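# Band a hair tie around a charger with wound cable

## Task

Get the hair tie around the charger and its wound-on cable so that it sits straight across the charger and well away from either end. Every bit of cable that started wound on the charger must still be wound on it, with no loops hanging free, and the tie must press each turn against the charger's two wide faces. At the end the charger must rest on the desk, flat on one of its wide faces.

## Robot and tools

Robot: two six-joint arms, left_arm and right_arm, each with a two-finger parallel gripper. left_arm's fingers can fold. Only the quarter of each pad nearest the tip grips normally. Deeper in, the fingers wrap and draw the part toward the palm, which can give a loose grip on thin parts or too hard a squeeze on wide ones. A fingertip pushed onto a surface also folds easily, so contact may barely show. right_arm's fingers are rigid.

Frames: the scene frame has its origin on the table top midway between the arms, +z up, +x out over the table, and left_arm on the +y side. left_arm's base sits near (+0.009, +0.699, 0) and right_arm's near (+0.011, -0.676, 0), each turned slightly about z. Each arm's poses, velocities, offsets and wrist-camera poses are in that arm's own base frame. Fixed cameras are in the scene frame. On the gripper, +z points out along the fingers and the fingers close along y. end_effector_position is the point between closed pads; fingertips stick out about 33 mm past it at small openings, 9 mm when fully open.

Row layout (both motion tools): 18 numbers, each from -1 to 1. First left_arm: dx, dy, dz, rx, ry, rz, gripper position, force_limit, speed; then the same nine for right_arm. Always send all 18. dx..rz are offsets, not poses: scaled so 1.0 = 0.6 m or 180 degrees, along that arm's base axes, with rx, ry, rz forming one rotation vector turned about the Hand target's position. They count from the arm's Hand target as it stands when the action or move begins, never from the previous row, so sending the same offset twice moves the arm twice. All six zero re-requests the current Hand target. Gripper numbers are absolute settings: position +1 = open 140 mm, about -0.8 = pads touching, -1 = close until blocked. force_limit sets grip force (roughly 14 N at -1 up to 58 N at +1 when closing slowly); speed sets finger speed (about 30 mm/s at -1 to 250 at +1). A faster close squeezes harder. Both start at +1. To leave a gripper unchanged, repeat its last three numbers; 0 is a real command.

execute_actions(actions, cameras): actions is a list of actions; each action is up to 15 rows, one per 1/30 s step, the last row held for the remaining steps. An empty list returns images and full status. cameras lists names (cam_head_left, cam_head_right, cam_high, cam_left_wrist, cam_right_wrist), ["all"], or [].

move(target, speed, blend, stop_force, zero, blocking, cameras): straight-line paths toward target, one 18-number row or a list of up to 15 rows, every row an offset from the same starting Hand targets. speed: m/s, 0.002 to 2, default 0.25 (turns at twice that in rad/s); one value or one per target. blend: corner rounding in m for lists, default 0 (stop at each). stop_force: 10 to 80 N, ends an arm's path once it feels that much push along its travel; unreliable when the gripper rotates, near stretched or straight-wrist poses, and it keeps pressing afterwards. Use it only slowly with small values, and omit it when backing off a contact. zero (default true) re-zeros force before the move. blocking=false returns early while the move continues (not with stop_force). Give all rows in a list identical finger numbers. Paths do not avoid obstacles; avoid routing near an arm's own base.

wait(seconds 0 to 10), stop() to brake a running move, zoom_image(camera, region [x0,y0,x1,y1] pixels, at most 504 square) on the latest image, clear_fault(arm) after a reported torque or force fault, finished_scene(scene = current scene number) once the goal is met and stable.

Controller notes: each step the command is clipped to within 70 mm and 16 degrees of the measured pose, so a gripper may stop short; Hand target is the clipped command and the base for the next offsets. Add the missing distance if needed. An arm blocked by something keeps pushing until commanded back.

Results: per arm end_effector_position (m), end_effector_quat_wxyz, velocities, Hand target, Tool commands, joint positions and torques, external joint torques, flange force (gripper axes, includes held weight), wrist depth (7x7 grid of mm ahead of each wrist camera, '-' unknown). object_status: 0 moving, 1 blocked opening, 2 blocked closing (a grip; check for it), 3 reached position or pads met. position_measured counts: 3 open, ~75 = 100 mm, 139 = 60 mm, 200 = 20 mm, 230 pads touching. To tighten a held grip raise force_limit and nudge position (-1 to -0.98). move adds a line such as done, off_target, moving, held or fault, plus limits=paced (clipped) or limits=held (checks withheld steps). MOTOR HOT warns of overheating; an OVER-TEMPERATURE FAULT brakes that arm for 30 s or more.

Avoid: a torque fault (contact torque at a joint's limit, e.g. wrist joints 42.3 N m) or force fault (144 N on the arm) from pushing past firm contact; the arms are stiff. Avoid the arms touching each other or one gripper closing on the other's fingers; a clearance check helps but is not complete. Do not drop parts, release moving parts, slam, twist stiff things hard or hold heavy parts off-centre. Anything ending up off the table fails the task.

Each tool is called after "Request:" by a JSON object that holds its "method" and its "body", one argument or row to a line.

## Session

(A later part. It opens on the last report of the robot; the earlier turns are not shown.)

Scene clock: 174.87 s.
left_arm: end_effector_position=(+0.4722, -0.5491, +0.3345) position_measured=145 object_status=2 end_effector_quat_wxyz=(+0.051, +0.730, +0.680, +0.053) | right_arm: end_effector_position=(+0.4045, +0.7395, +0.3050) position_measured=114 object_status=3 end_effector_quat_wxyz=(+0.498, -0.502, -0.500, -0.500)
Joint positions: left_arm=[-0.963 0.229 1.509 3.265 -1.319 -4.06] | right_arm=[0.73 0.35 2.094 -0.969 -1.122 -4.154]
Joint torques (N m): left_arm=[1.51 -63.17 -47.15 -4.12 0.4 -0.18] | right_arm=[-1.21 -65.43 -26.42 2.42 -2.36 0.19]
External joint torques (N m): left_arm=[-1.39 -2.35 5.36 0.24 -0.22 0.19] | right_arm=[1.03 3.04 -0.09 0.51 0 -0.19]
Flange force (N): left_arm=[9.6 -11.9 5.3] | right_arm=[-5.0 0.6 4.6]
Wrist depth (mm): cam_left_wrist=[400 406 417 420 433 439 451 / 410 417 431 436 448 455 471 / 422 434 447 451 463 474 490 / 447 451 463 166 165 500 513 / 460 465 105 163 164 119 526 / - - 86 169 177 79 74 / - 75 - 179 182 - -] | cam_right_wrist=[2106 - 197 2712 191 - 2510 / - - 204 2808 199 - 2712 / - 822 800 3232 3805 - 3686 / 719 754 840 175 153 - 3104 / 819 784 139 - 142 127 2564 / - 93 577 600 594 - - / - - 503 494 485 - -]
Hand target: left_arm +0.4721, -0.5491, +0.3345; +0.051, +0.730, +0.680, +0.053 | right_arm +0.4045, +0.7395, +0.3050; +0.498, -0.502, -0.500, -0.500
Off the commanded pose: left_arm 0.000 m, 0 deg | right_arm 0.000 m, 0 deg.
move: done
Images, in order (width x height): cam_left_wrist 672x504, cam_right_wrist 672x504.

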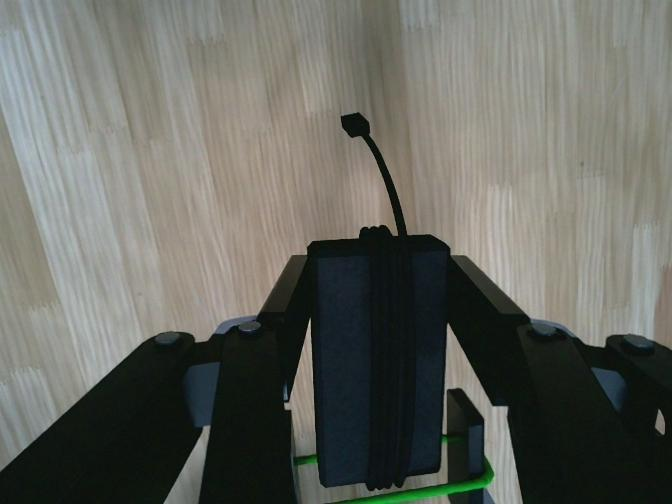

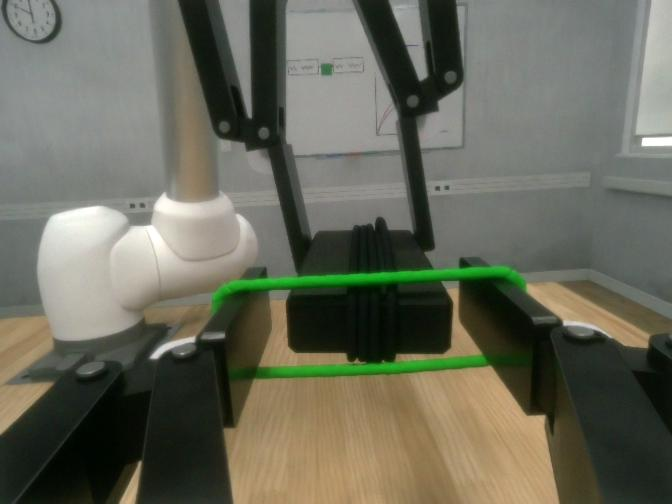

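Request:
{"method": "move", "body": {
  "target": [0,-0.055,0,0,0,0,-1,-0.7,-1,0,0,0,0,0,0,0.12,-0.5,-1],
  "speed": 0.03,
  "stop_force": 20,
  "cameras": ["cam_right_wrist","cam_left_wrist","cam_head_left","cam_high"]
}}

Request:
{"method": "zoom_image", "body": {
  "camera": "cam_right_wrist",
  "region": [200, 160, 540, 430]
}}

Request:
{"method": "zoom_image", "body": {
  "camera": "cam_head_left",
  "region": [200, 220, 320, 320]
}}

Request:
{"method": "zoom_image", "body": {
  "camera": "cam_left_wrist",
  "region": [240, 220, 540, 504]
}}

Scene clock: 179.23 s.
left_arm: end_effector_position=(+0.4721, -0.5821, +0.3345) position_measured=145 object_status=2 end_effector_quat_wxyz=(+0.051, +0.730, +0.680, +0.053) | right_arm: end_effector_position=(+0.4045, +0.7395, +0.3050) position_measured=114 object_status=3 end_effector_quat_wxyz=(+0.498, -0.502, -0.500, -0.500)
Joint positions: left_arm=[-0.99 0.271 1.455 3.267 -1.334 -4.085] | right_arm=[0.73 0.35 2.094 -0.969 -1.122 -4.154]
Joint torques (N m): left_arm=[0.98 -66.94 -47.31 -4.15 0.46 -0.18] | right_arm=[-1 -65.83 -26.73 2.45 -2.45 0.19]
External joint torques (N m): left_arm=[-0.84 -2.85 5.46 0.26 -0.28 0.19] | right_arm=[1.02 3.19 0.2 0.48 0.07 -0.19]
Flange force (N): left_arm=[11.5 -11.9 5.3] | right_arm=[-5.3 0.4 4.4]
Wrist depth (mm): cam_left_wrist=[397 404 412 425 429 444 454 / 409 421 425 435 448 460 467 / 427 433 449 453 465 479 489 / 439 450 460 165 172 495 510 / 460 460 106 162 162 119 537 / - - 86 170 175 79 74 / - 75 - 180 185 - -] | cam_right_wrist=[2986 166 168 2842 161 - 1815 / - - 175 2877 167 - 2407 / - 781 182 2808 187 - 2743 / 711 786 816 173 153 - - / 747 773 125 118 110 126 2564 / - 93 118 112 111 - - / - - 504 494 486 - -]
Hand target: left_arm +0.4721, -0.5821, +0.3345; +0.051, +0.730, +0.680, +0.053 | right_arm +0.4045, +0.7395, +0.3050; +0.498, -0.502, -0.500, -0.500
Off the commanded pose: left_arm 0.000 m, 0 deg | right_arm 0.000 m, 0 deg.
move: done
Images, in order (width x height): cam_head_left 672x504, cam_high 672x504, cam_left_wrist 672x504, cam_right_wrist 672x504.

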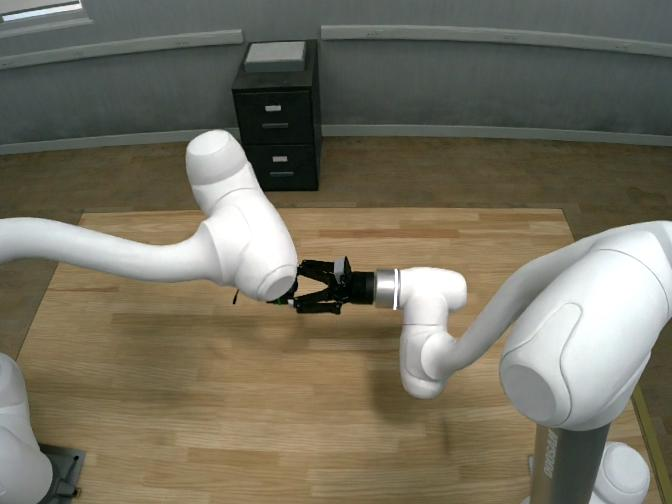

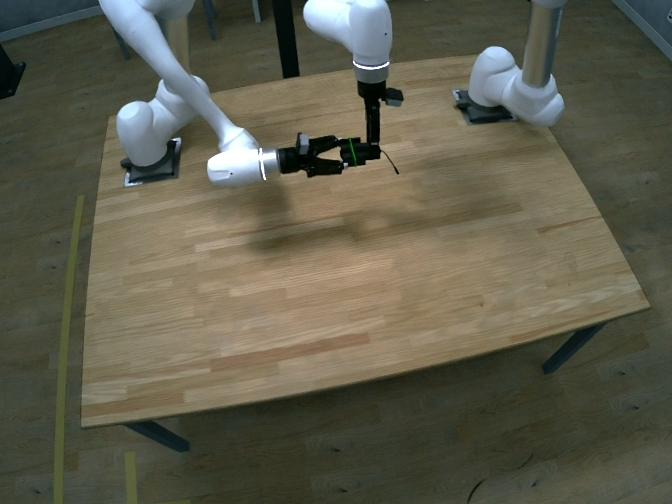

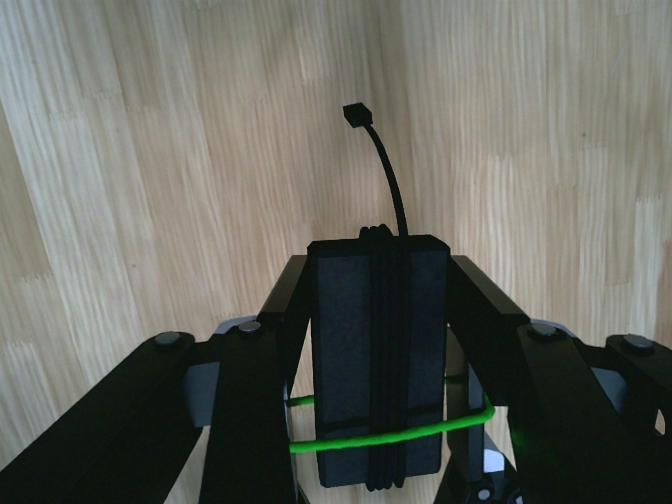

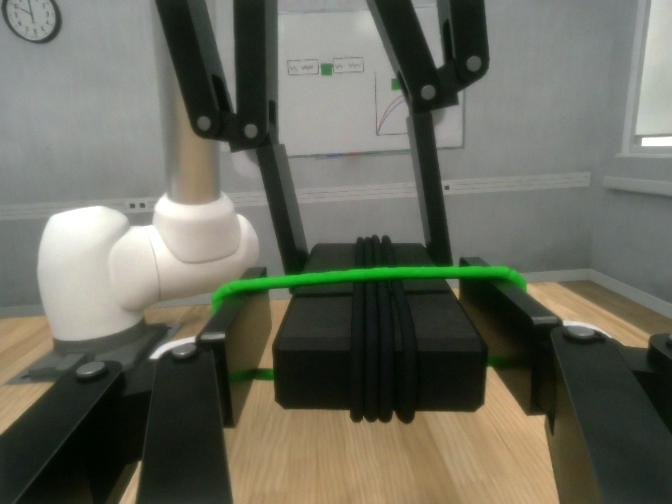

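Scaled by 1.482 from the camera's 672x504 image, which has a finer 960x720 frame.

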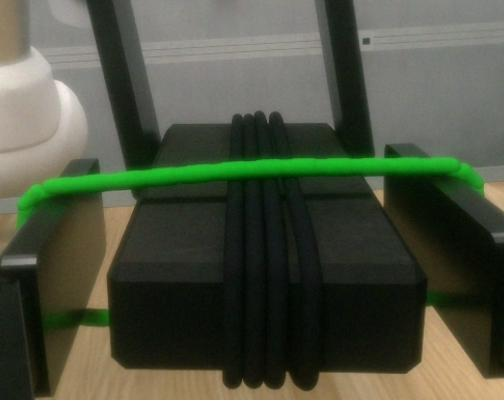

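Scaled by 4.200 from the camera's 672x504 image, which has a finer 960x720 frame.

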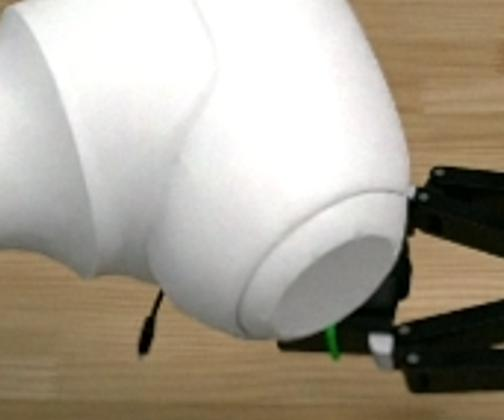

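Scaled by 1.680 from the camera's 672x504 image, which has a finer 960x720 frame.

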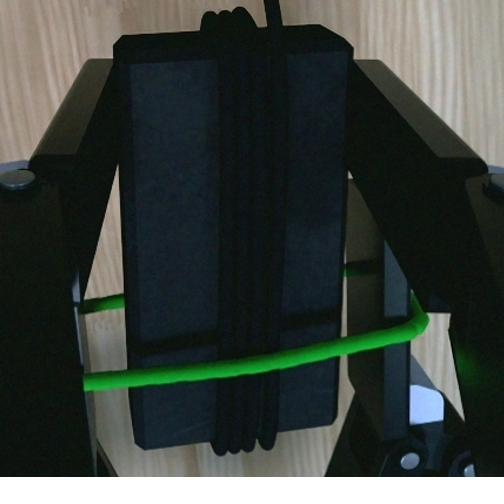

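Request:
{"method": "move", "body": {
  "target": [0,0,0,0,0,0,-1,-0.7,-1,0,0,0,0,0,0,-1,-0.9,-1]
}}

Request:
{"method": "wait", "body": {
  "seconds": 1.7,
  "cameras": ["cam_right_wrist","cam_left_wrist"]
}}

Scene clock: 190.87 s.
left_arm: end_effector_position=(+0.4720, -0.5820, +0.3345) position_measured=145 object_status=2 end_effector_quat_wxyz=(+0.051, +0.730, +0.680, +0.053) | right_arm: end_effector_position=(+0.4046, +0.7395, +0.3049) position_measured=143 object_status=0 end_effector_quat_wxyz=(+0.498, -0.502, -0.500, -0.500)
Joint positions: left_arm=[-0.99 0.271 1.455 3.267 -1.334 -4.085] | right_arm=[0.73 0.35 2.094 -0.969 -1.122 -4.154]
Joint torques (N m): left_arm=[7.53 -64.16 -57.38 -0.36 7.95 -0.17] | right_arm=[19.66 -66.7 -23.49 -3.64 -6.59 0.13]
External joint torques (N m): left_arm=[-7.69 -5.49 15.56 -3.53 -7.78 0.18] | right_arm=[-19.76 4.12 -3.06 6.58 4.21 -0.13]
Flange force (N): left_arm=[21.8 -34.1 3.3] | right_arm=[-5.0 20.6 -7.1]
Wrist depth (mm): cam_left_wrist=[400 407 412 423 431 444 449 / 411 419 429 436 451 462 471 / 428 430 445 451 467 474 496 / 442 450 463 160 165 495 510 / 457 467 106 162 161 119 524 / - - 86 169 173 79 74 / - 75 - 179 184 - -] | cam_right_wrist=[1902 167 172 2712 161 - 2912 / - 2877 175 2877 167 - 2106 / - 2949 183 - 174 3998 2145 / 717 781 816 186 154 3188 - / 751 789 113 119 110 115 936 / - 93 93 112 110 86 - / - - - 492 491 - -]
Hand target: left_arm +0.4721, -0.5821, +0.3345; +0.051, +0.730, +0.680, +0.053 | right_arm +0.4045, +0.7395, +0.3050; +0.498, -0.502, -0.500, -0.500
Off the commanded pose: left_arm 0.000 m, 0 deg | right_arm 0.000 m, 0 deg.
move: done

Scene clock: 192.57 s.
left_arm: end_effector_position=(+0.4721, -0.5821, +0.3345) position_measured=145 object_status=2 end_effector_quat_wxyz=(+0.051, +0.730, +0.680, +0.053) | right_arm: end_effector_position=(+0.4045, +0.7395, +0.3050) position_measured=143 object_status=2 end_effector_quat_wxyz=(+0.498, -0.502, -0.500, -0.500)
Joint positions: left_arm=[-0.99 0.271 1.455 3.267 -1.334 -4.085] | right_arm=[0.73 0.35 2.094 -0.969 -1.122 -4.154]
Joint torques (N m): left_arm=[7.98 -63.97 -58.58 -0.05 8.95 -0.29] | right_arm=[22.37 -66.59 -23.34 -4.29 -6.99 0.14]
External joint torques (N m): left_arm=[-8.04 -5.81 16.74 -3.84 -8.77 0.3] | right_arm=[-22.45 3.77 -3.27 7.23 4.6 -0.14]
Flange force (N): left_arm=[23.4 -36.0 2.9] | right_arm=[-4.5 22.7 -9.6]
Wrist depth (mm): cam_left_wrist=[397 402 414 421 434 442 450 / 411 418 431 440 448 456 470 / 428 431 451 456 464 480 490 / 442 452 460 159 172 496 507 / 456 461 106 162 162 119 526 / - - 85 168 172 79 74 / - 75 - 179 183 - -] | cam_right_wrist=[- 166 168 3104 161 - 1999 / 4139 2457 176 2986 167 - 2986 / - 794 183 3686 174 - 2651 / 704 766 813 185 153 - - / 747 792 113 119 123 115 2775 / - 93 92 113 112 86 - / - - - 494 489 - -]
Hand target: left_arm +0.4721, -0.5821, +0.3345; +0.051, +0.730, +0.680, +0.053 | right_arm +0.4045, +0.7395, +0.3050; +0.498, -0.502, -0.500, -0.500
Tool commands: left_gripper/position=-1.0 left_gripper/force_limit=-0.7 left_gripper/speed=-1.0 right_gripper/position=-1.0 right_gripper/force_limit=-0.9 right_gripper/speed=-1.0
Off the commanded pose: left_arm 0.000 m, 0 deg | right_arm 0.000 m, 0 deg.
wait: 1.70 s; at rest by 0.17 s
Images, in order (width x height): cam_left_wrist 672x504, cam_right_wrist 672x504.

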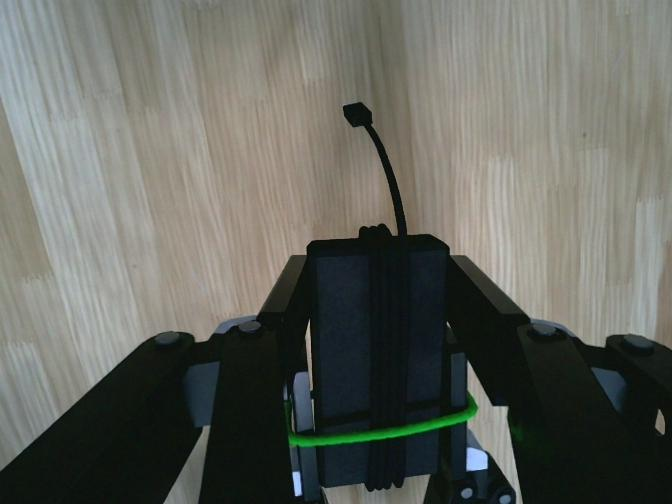

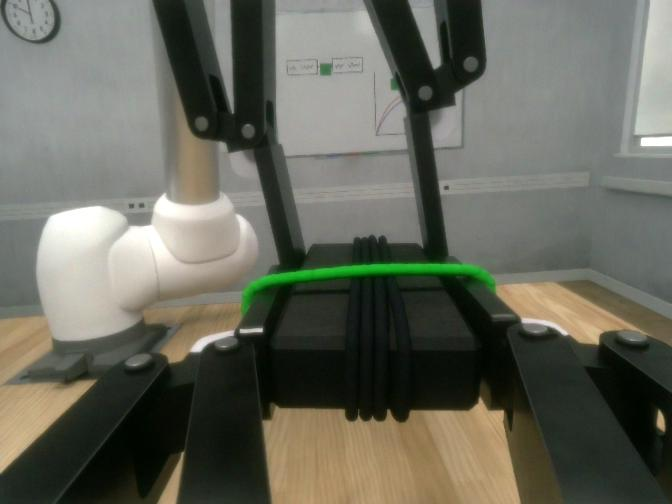

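Request:
{"method": "move", "body": {
  "target": [0,0,0,0,0,0,0.25,-1,-1,0,0,0,0,0,0,-1,-0.9,-1]
}}

Request:
{"method": "move", "body": {
  "target": [-0.0367,0,0.245,0,0,0,0.25,-1,-1,0,0,0,0,0,0,-1,-0.9,-1],
  "speed": 0.12,
  "cameras": ["cam_right_wrist","cam_left_wrist","cam_head_left","cam_high"]
}}

Scene clock: 196.67 s.
left_arm: end_effector_position=(+0.4722, -0.5821, +0.3345) position_measured=98 object_status=0 end_effector_quat_wxyz=(+0.051, +0.730, +0.680, +0.053) | right_arm: end_effector_position=(+0.4045, +0.7395, +0.3050) position_measured=146 object_status=2 end_effector_quat_wxyz=(+0.498, -0.502, -0.500, -0.500)
Joint positions: left_arm=[-0.99 0.271 1.455 3.267 -1.334 -4.085] | right_arm=[0.73 0.35 2.094 -0.969 -1.122 -4.154]
Joint torques (N m): left_arm=[1.45 -65.07 -45.3 -4.08 0.17 -0.12] | right_arm=[-1.63 -67.73 -27.87 2.88 -3.14 0.19]
External joint torques (N m): left_arm=[-1.58 -4.64 3.48 0.18 0 0.13] | right_arm=[1.56 5.16 1.32 0.05 0.76 -0.19]
Flange force (N): left_arm=[10.0 -11.6 2.4] | right_arm=[-7.6 0.2 5.5]
Wrist depth (mm): cam_left_wrist=[396 402 412 424 428 441 454 / 412 418 425 438 451 460 474 / 426 434 444 456 464 478 491 / 444 451 460 160 473 493 508 / 459 461 121 165 170 126 528 / - 86 110 170 174 117 74 / - - 199 180 183 209 -] | cam_right_wrist=[2184 168 166 2743 161 157 2184 / - 174 188 2775 187 - 2313 / - 2912 187 2681 2986 3574 2621 / 715 776 192 162 155 2949 - / 751 773 112 117 110 834 2483 / - 93 93 112 111 86 92 / - - - 494 489 - -]
Hand target: left_arm +0.4721, -0.5821, +0.3345; +0.051, +0.730, +0.680, +0.053 | right_arm +0.4045, +0.7395, +0.3050; +0.498, -0.502, -0.500, -0.500
Off the commanded pose: left_arm 0.000 m, 0 deg | right_arm 0.000 m, 0 deg.
move: done

Scene clock: 198.23 s.
left_arm: end_effector_position=(+0.4501, -0.5821, +0.4815) position_measured=98 object_status=3 end_effector_quat_wxyz=(+0.051, +0.730, +0.680, +0.053) | right_arm: end_effector_position=(+0.4045, +0.7395, +0.3050) position_measured=146 object_status=2 end_effector_quat_wxyz=(+0.498, -0.502, -0.500, -0.500)
Joint positions: left_arm=[-1.016 0.243 1.227 3.266 -1.591 -4.079] | right_arm=[0.73 0.35 2.094 -0.969 -1.122 -4.154]
Joint torques (N m): left_arm=[1.25 -63.28 -45.63 -4.26 0.11 -0.13] | right_arm=[-1.43 -67.96 -27.84 2.89 -3.18 0.16]
External joint torques (N m): left_arm=[-1.11 -4.13 3.39 0.36 0.06 0.14] | right_arm=[1.23 5.4 1.27 0.05 0.8 -0.16]
Flange force (N): left_arm=[10.4 -11.2 6.1] | right_arm=[-7.8 0.9 5.4]
Wrist depth (mm): cam_left_wrist=[518 533 538 551 565 578 591 / 542 542 559 576 591 605 615 / 561 566 579 593 616 630 637 / 587 594 600 308 630 641 663 / 605 602 121 324 332 126 687 / - 86 657 355 352 109 74 / - - 689 345 721 740 -] | cam_right_wrist=[2651 665 744 3276 2712 3521 2651 / 2145 733 781 3370 2912 2986 2483 / - 2912 802 2949 2457 - 2651 / 719 779 819 164 138 3469 3064 / 754 771 112 116 110 843 2537 / - 93 93 112 111 86 92 / - - - 496 488 - -]
Hand target: left_arm +0.4501, -0.5821, +0.4815; +0.051, +0.730, +0.680, +0.053 | right_arm +0.4045, +0.7395, +0.3050; +0.498, -0.502, -0.500, -0.500
Off the commanded pose: left_arm 0.000 m, 0 deg | right_arm 0.000 m, 0 deg.
move: done
Images, in order (width x height): cam_head_left 672x504, cam_high 672x504, cam_left_wrist 672x504, cam_right_wrist 672x504.

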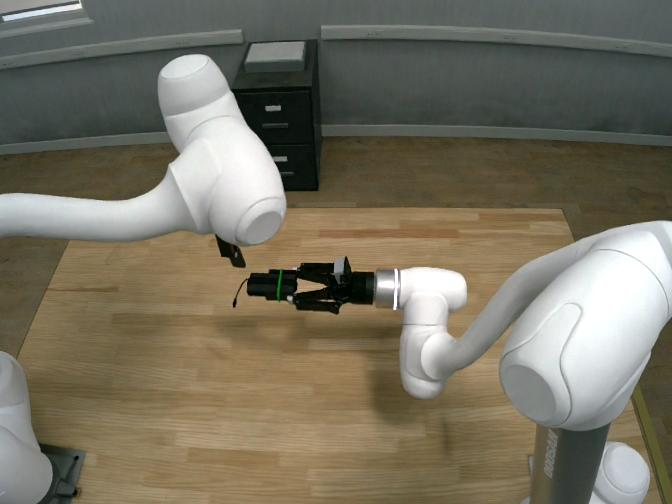

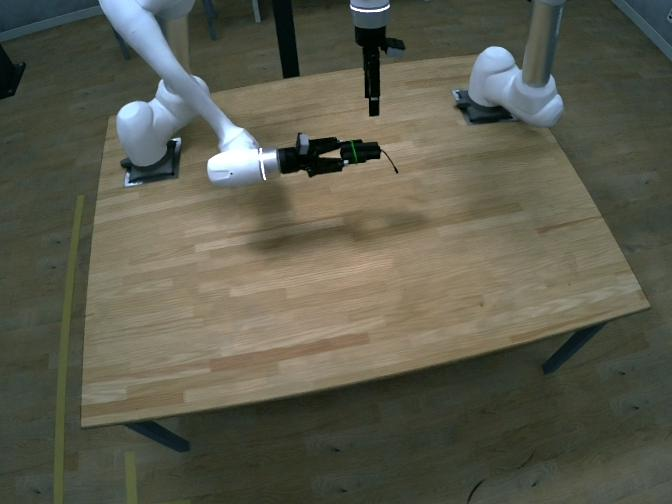

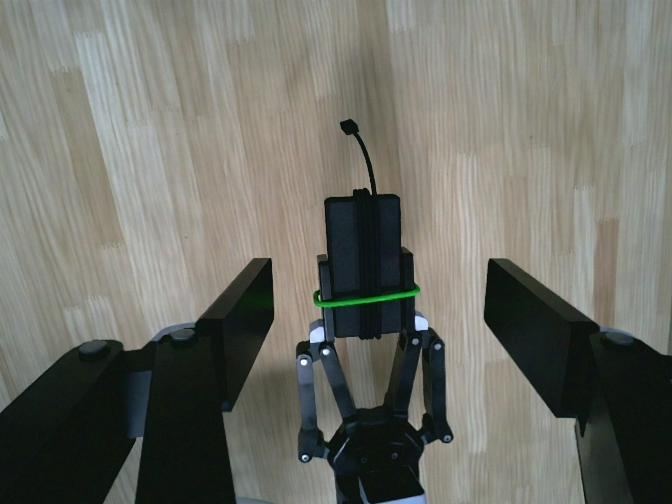

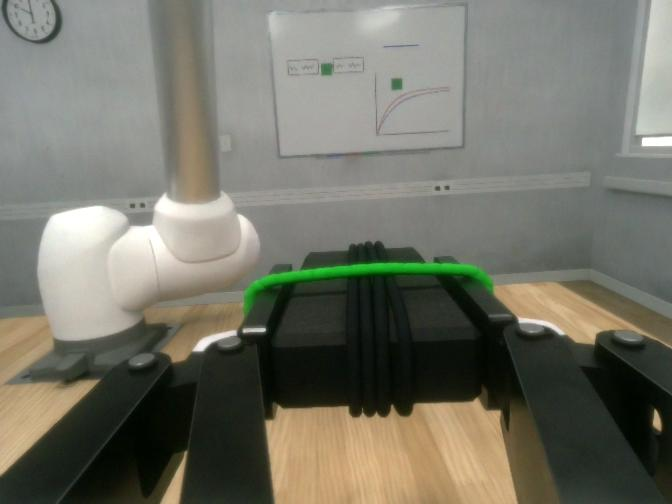

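Request:
{"method": "move", "body": {
  "target": [
    [0.028,0.37,-0.036,-0.361,-0.333,-0.390,1,-1,-1,0,0,0,0,0,0,-1,-0.9,-1],
    [0.028,0.237,-0.299,-0.361,-0.333,-0.390,1,-1,-1,0,0,0,0,0,0,-1,-0.9,-1]
  ],
  "cameras": ["all"]
}}

Request:
{"method": "zoom_image", "body": {
  "camera": "cam_high",
  "region": [330, 90, 450, 200]
}}

Scene clock: 204.47 s.
left_arm: end_effector_position=(+0.4670, -0.4399, +0.3021) position_measured=3 object_status=3 end_effector_quat_wxyz=(+0.707, +0.708, +0.001, +0.000) | right_arm: end_effector_position=(+0.4045, +0.7395, +0.3050) position_measured=146 object_status=2 end_effector_quat_wxyz=(+0.498, -0.502, -0.500, -0.500)
Joint positions: left_arm=[-0.298 0.242 2.27 1.328 -1.396 -0.609] | right_arm=[0.73 0.35 2.094 -0.969 -1.122 -4.154]
Joint torques (N m): left_arm=[3.38 -50.77 -31.86 -1.18 -2.07 0.07] | right_arm=[-1.56 -67.78 -27.86 2.87 -3.18 0.16]
External joint torques (N m): left_arm=[-3.39 -3.37 2.74 0.27 -0.17 -0.02] | right_arm=[1.28 5.35 1.31 0.07 0.8 -0.16]
Flange force (N): left_arm=[-10.8 4.2 4.1] | right_arm=[-7.7 0.7 5.4]
Wrist depth (mm): cam_left_wrist=[401 562 889 2493 2698 - 2205 / 408 561 928 2940 - - 3372 / 409 561 910 347 - 2698 - / 407 533 846 620 770 788 - / 375 127 1019 988 3099 807 122 / - 128 914 925 896 813 116 / - 562 1015 2797 3699 - -] | cam_right_wrist=[2912 2621 622 614 2775 - - / - 867 - 591 584 - 2226 / - 894 - 491 618 - 2842 / 694 831 - 180 155 - - / 749 779 111 116 110 831 2564 / - 93 92 112 111 86 92 / - - - 495 492 - -]
Hand target: left_arm +0.4669, -0.4399, +0.3021; +0.707, +0.708, +0.001, +0.000 | right_arm +0.4045, +0.7395, +0.3050; +0.498, -0.502, -0.500, -0.500
Off the commanded pose: left_arm 0.000 m, 0 deg | right_arm 0.000 m, 0 deg.
move: done

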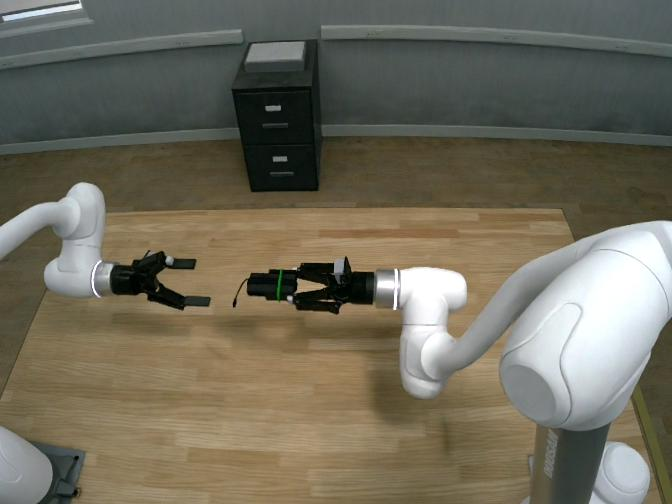

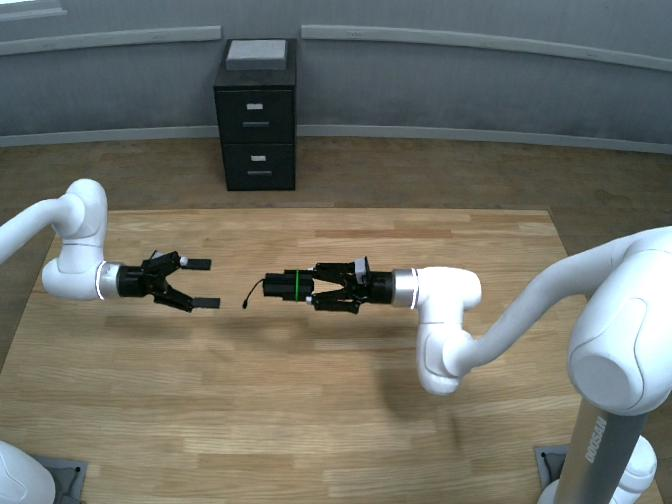

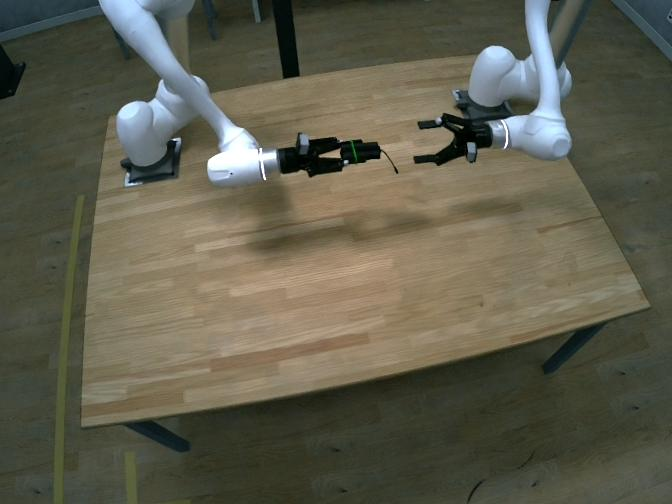

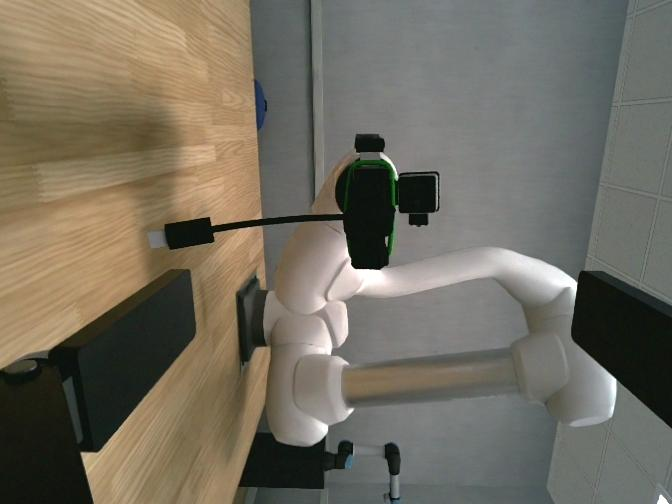

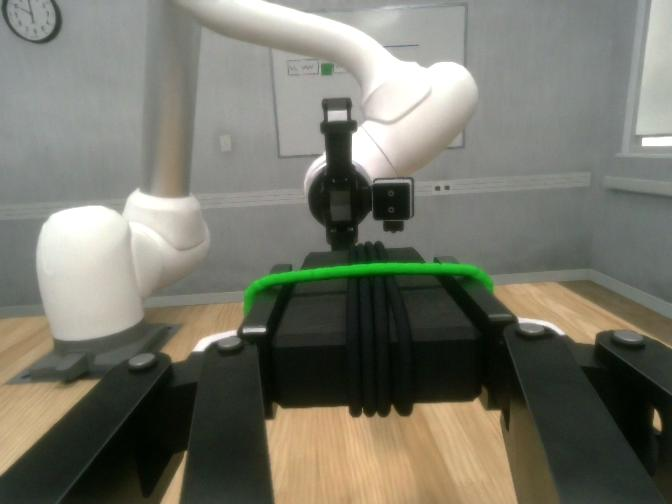

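Scaled by 4.200 from the camera's 672x504 image, which has a finer 960x720 frame.

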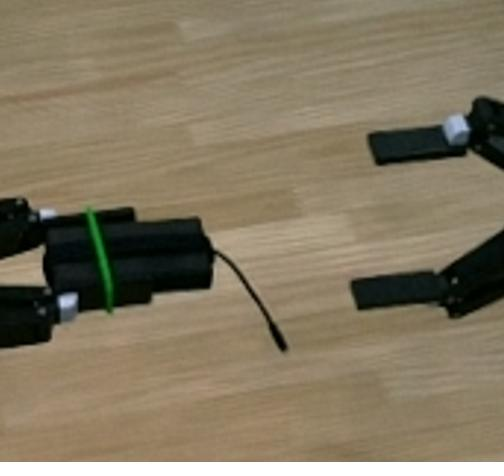

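Request:
{"method": "move", "body": {
  "target": [0.022,-0.117,-0.004,0,0,0,1,-1,-1,0,0,0,0,0,0,-1,-0.9,-1],
  "speed": 0.12,
  "cameras": ["all"]
}}

Request:
{"method": "zoom_image", "body": {
  "camera": "cam_high",
  "region": [330, 90, 450, 200]
}}

Request:
{"method": "zoom_image", "body": {
  "camera": "cam_head_left",
  "region": [170, 220, 310, 330]
}}

Scene clock: 208.27 s.
left_arm: end_effector_position=(+0.4801, -0.5101, +0.2997) position_measured=3 object_status=3 end_effector_quat_wxyz=(+0.707, +0.708, +0.001, +0.000) | right_arm: end_effector_position=(+0.4045, +0.7395, +0.3050) position_measured=146 object_status=2 end_effector_quat_wxyz=(+0.498, -0.502, -0.500, -0.500)
Joint positions: left_arm=[-0.422 0.286 2.212 1.227 -1.321 -0.602] | right_arm=[0.73 0.35 2.094 -0.969 -1.122 -4.154]
Joint torques (N m): left_arm=[0.81 -55.57 -32.63 -0.84 -2.24 -0.15] | right_arm=[-1.55 -67.64 -27.9 2.91 -3.15 0.14]
External joint torques (N m): left_arm=[-0.72 -3.72 2.86 0.23 -0.01 0.2] | right_arm=[1.42 4.64 1.26 0.04 0.76 -0.14]
Flange force (N): left_arm=[-9.7 4.2 -2.4] | right_arm=[-6.7 0.1 4.9]
Wrist depth (mm): cam_left_wrist=[401 551 856 - - 3017 - / 404 569 944 3423 - - - / 400 554 903 457 - - - / 404 570 914 261 717 3141 - / 149 127 925 570 669 - 122 / - 127 928 872 834 745 116 / - 563 889 2978 - - -] | cam_right_wrist=[3104 779 584 562 2775 - 2775 / - 813 2912 2775 514 - 2125 / - 858 - 421 552 - 2651 / 713 816 3024 213 - - - / 751 779 112 116 109 825 951 / - - 93 112 111 86 92 / - - - 495 489 - -]
Hand target: left_arm +0.4801, -0.5101, +0.2997; +0.707, +0.708, +0.001, +0.000 | right_arm +0.4045, +0.7395, +0.3050; +0.498, -0.502, -0.500, -0.500
Off the commanded pose: left_arm 0.000 m, 0 deg | right_arm 0.000 m, 0 deg.
move: done

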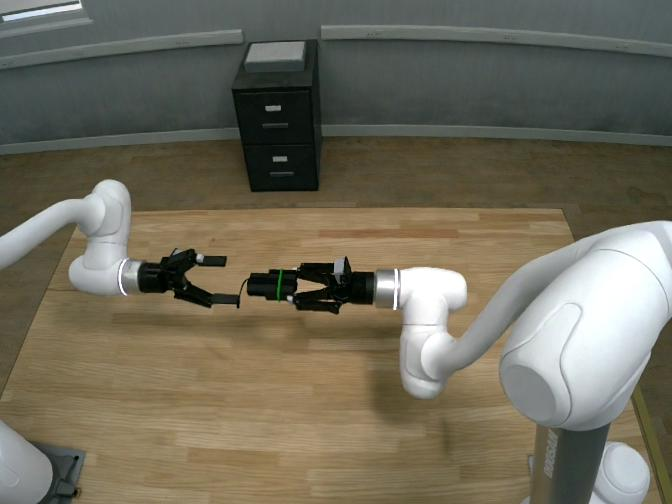

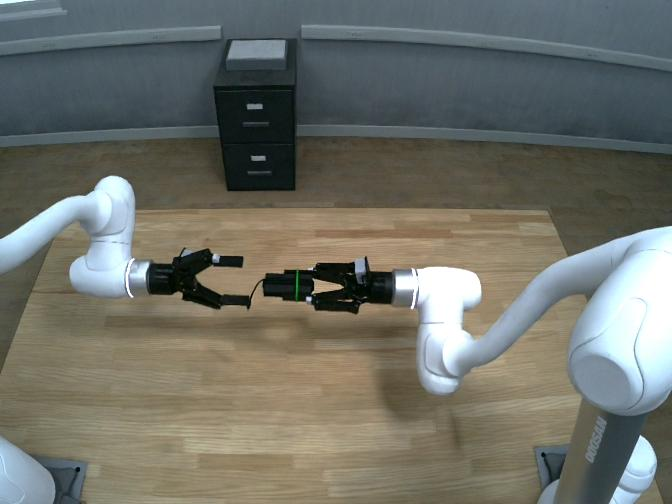

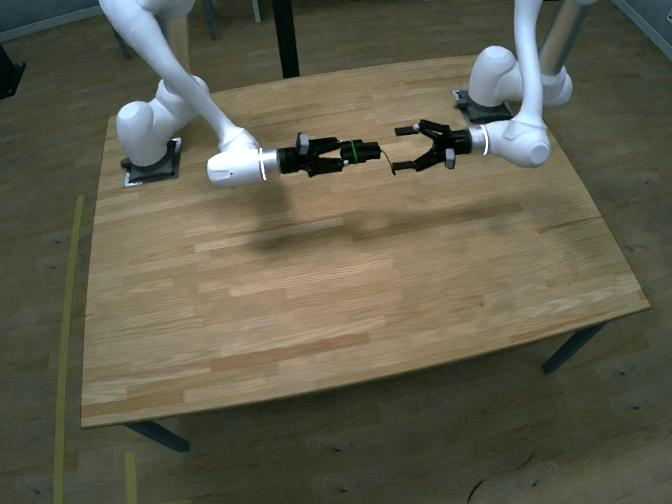

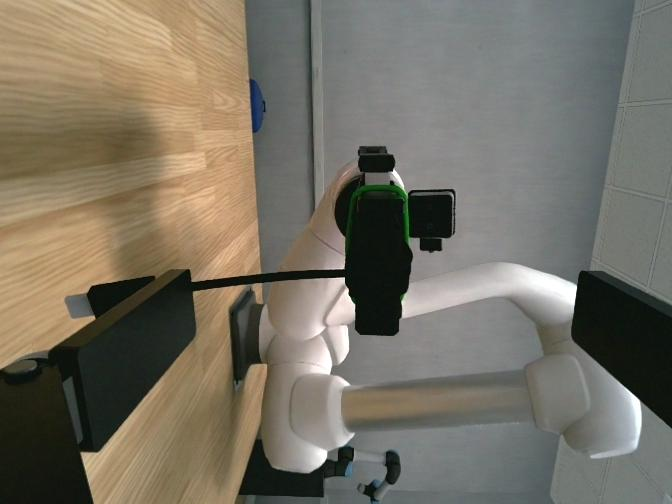

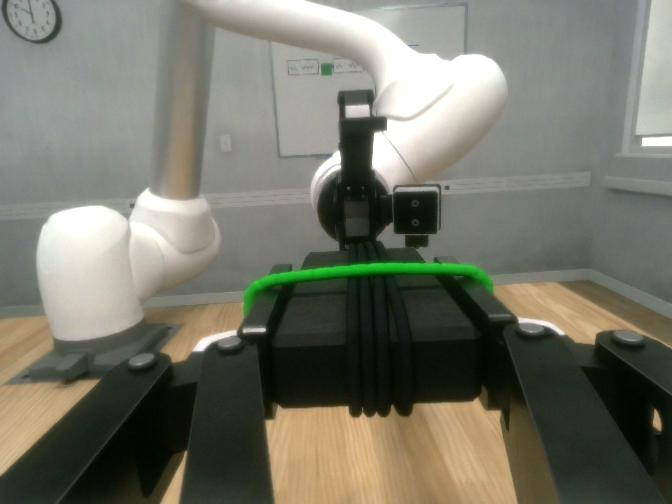

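Scaled by 4.200 from the camera's 672x504 image, which has a finer 960x720 frame.

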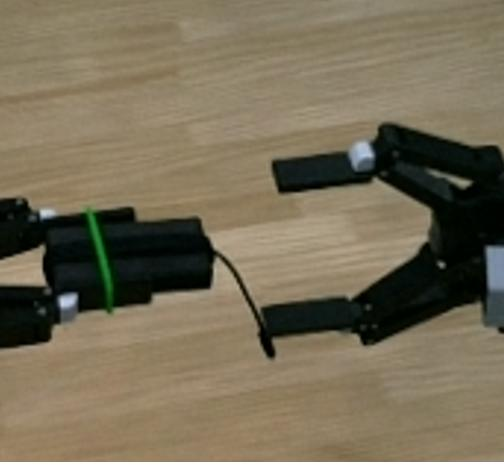

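Scaled by 3.600 from the camera's 672x504 image, which has a finer 960x720 frame.

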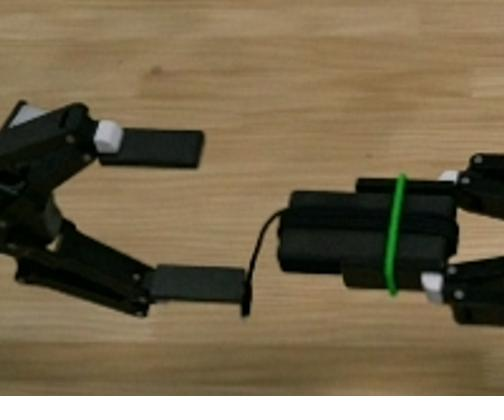

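Request:
{"method": "move", "body": {
  "target": [
    [0.001,0.067,0,0,0,0,1,-1,-1,0,0,0,0,0,0,-1,-0.9,-1],
    [0.001,0.067,-0.065,0,0,0,1,-1,-1,0,0,0,0,0,0,-1,-0.9,-1],
    [0.001,-0.1,-0.065,0,0,0,1,-1,-1,0,0,0,0,0,0,-1,-0.9,-1]
  ],
  "speed": 0.12,
  "blend": [0.01,0.01,0],
  "cameras": ["cam_left_wrist","cam_right_wrist","cam_high","cam_head_left"]
}}

Request:
{"method": "zoom_image", "body": {
  "camera": "cam_high",
  "region": [330, 90, 450, 200]
}}

Request:
{"method": "zoom_image", "body": {
  "camera": "cam_head_left",
  "region": [170, 220, 310, 330]
}}

Scene clock: 212.83 s.
left_arm: end_effector_position=(+0.4807, -0.5701, +0.2607) position_measured=3 object_status=3 end_effector_quat_wxyz=(+0.707, +0.708, +0.001, +0.000) | right_arm: end_effector_position=(+0.4045, +0.7395, +0.3050) position_measured=146 object_status=2 end_effector_quat_wxyz=(+0.498, -0.502, -0.500, -0.500)
Joint positions: left_arm=[-0.523 0.378 2.184 1.121 -1.292 -0.517] | right_arm=[0.73 0.35 2.094 -0.969 -1.122 -4.154]
Joint torques (N m): left_arm=[2.31 -61.82 -30.28 -0.52 -2.45 -0.12] | right_arm=[-1.42 -67.67 -27.91 2.85 -3.15 0.16]
External joint torques (N m): left_arm=[-2.48 -4.52 2.46 0.3 0.07 0.17] | right_arm=[1.34 4.84 1.33 0.09 0.77 -0.16]
Flange force (N): left_arm=[-10.7 6.4 -0.6] | right_arm=[-7.1 0.2 5.0]
Wrist depth (mm): cam_left_wrist=[348 480 764 - - - 2940 / 347 485 794 - - - - / 351 487 770 2903 238 - 3141 / 351 488 788 495 186 168 - / 339 127 882 520 144 134 123 / - 127 882 846 747 685 116 / - 483 822 802 3528 3699 646] | cam_right_wrist=[2564 - 544 521 2808 - - / - 825 771 2483 486 463 2949 / - 852 900 257 476 479 - / 721 811 884 291 155 - - / 822 781 112 117 110 834 2483 / - 93 92 112 111 86 92 / - - - 476 469 - -]
Hand target: left_arm +0.4807, -0.5701, +0.2607; +0.707, +0.708, +0.001, +0.000 | right_arm +0.4045, +0.7395, +0.3050; +0.498, -0.502, -0.500, -0.500
Off the commanded pose: left_arm 0.000 m, 0 deg | right_arm 0.000 m, 0 deg.
move: done
Images, in order (width x height): cam_head_left 672x504, cam_high 672x504, cam_left_wrist 672x504, cam_right_wrist 672x504.

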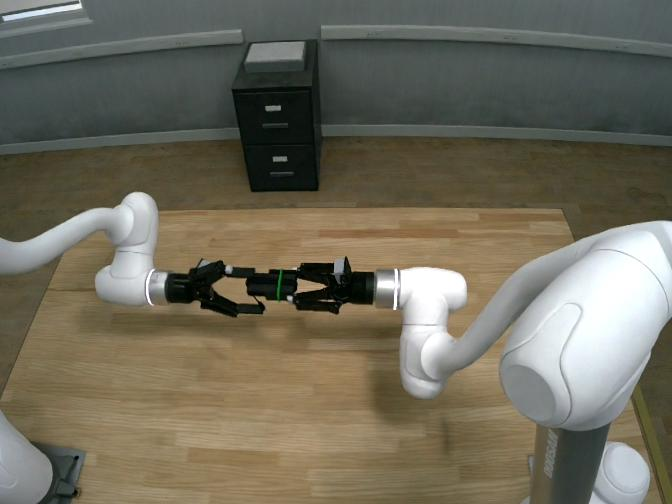

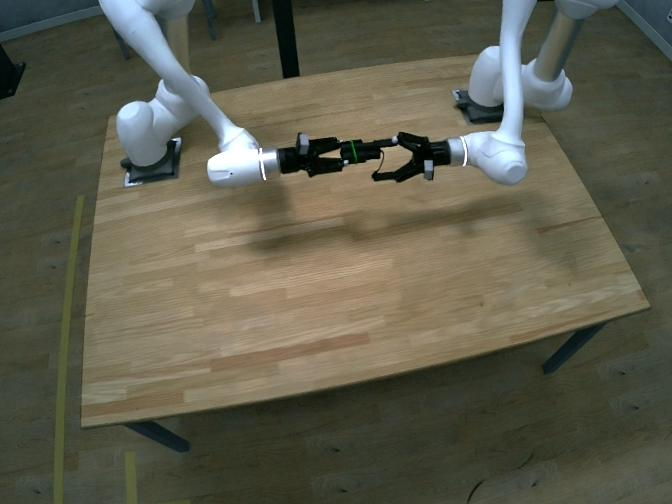

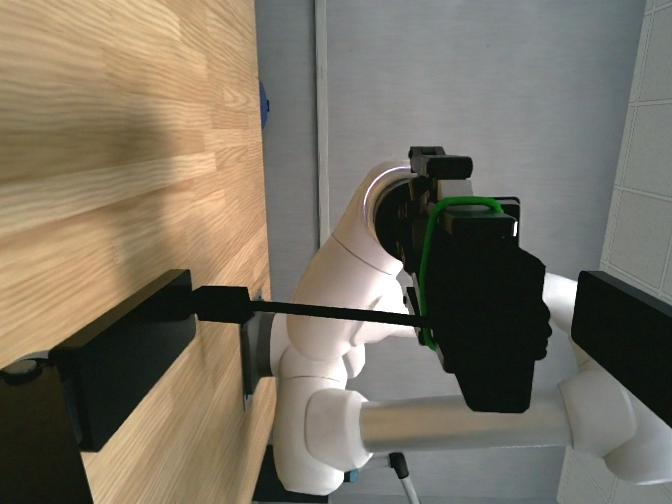

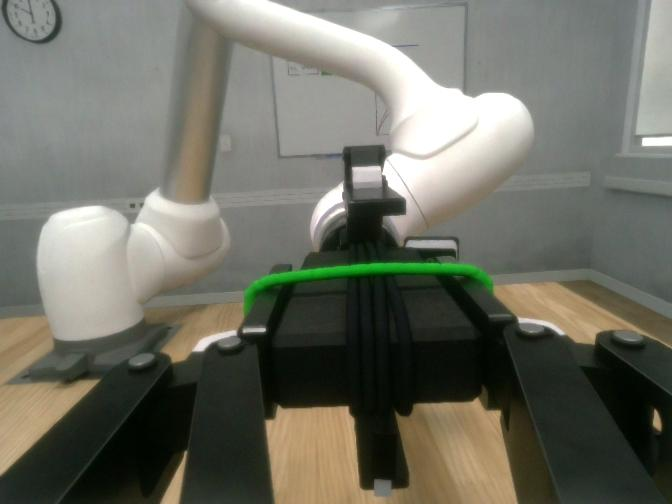

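Scaled by 4.200 from the camera's 672x504 image, which has a finer 960x720 frame.

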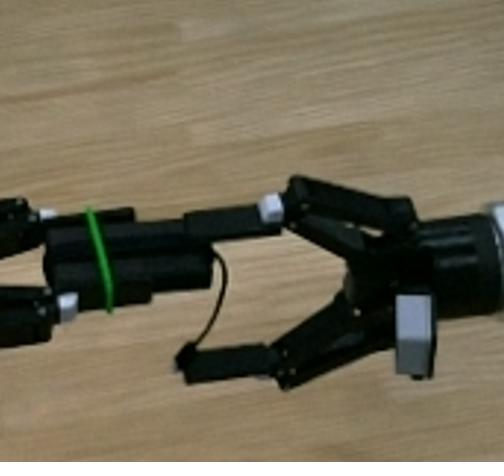

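Scaled by 3.600 from the camera's 672x504 image, which has a finer 960x720 frame.

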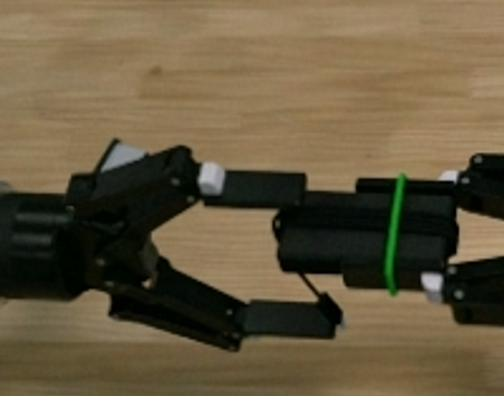

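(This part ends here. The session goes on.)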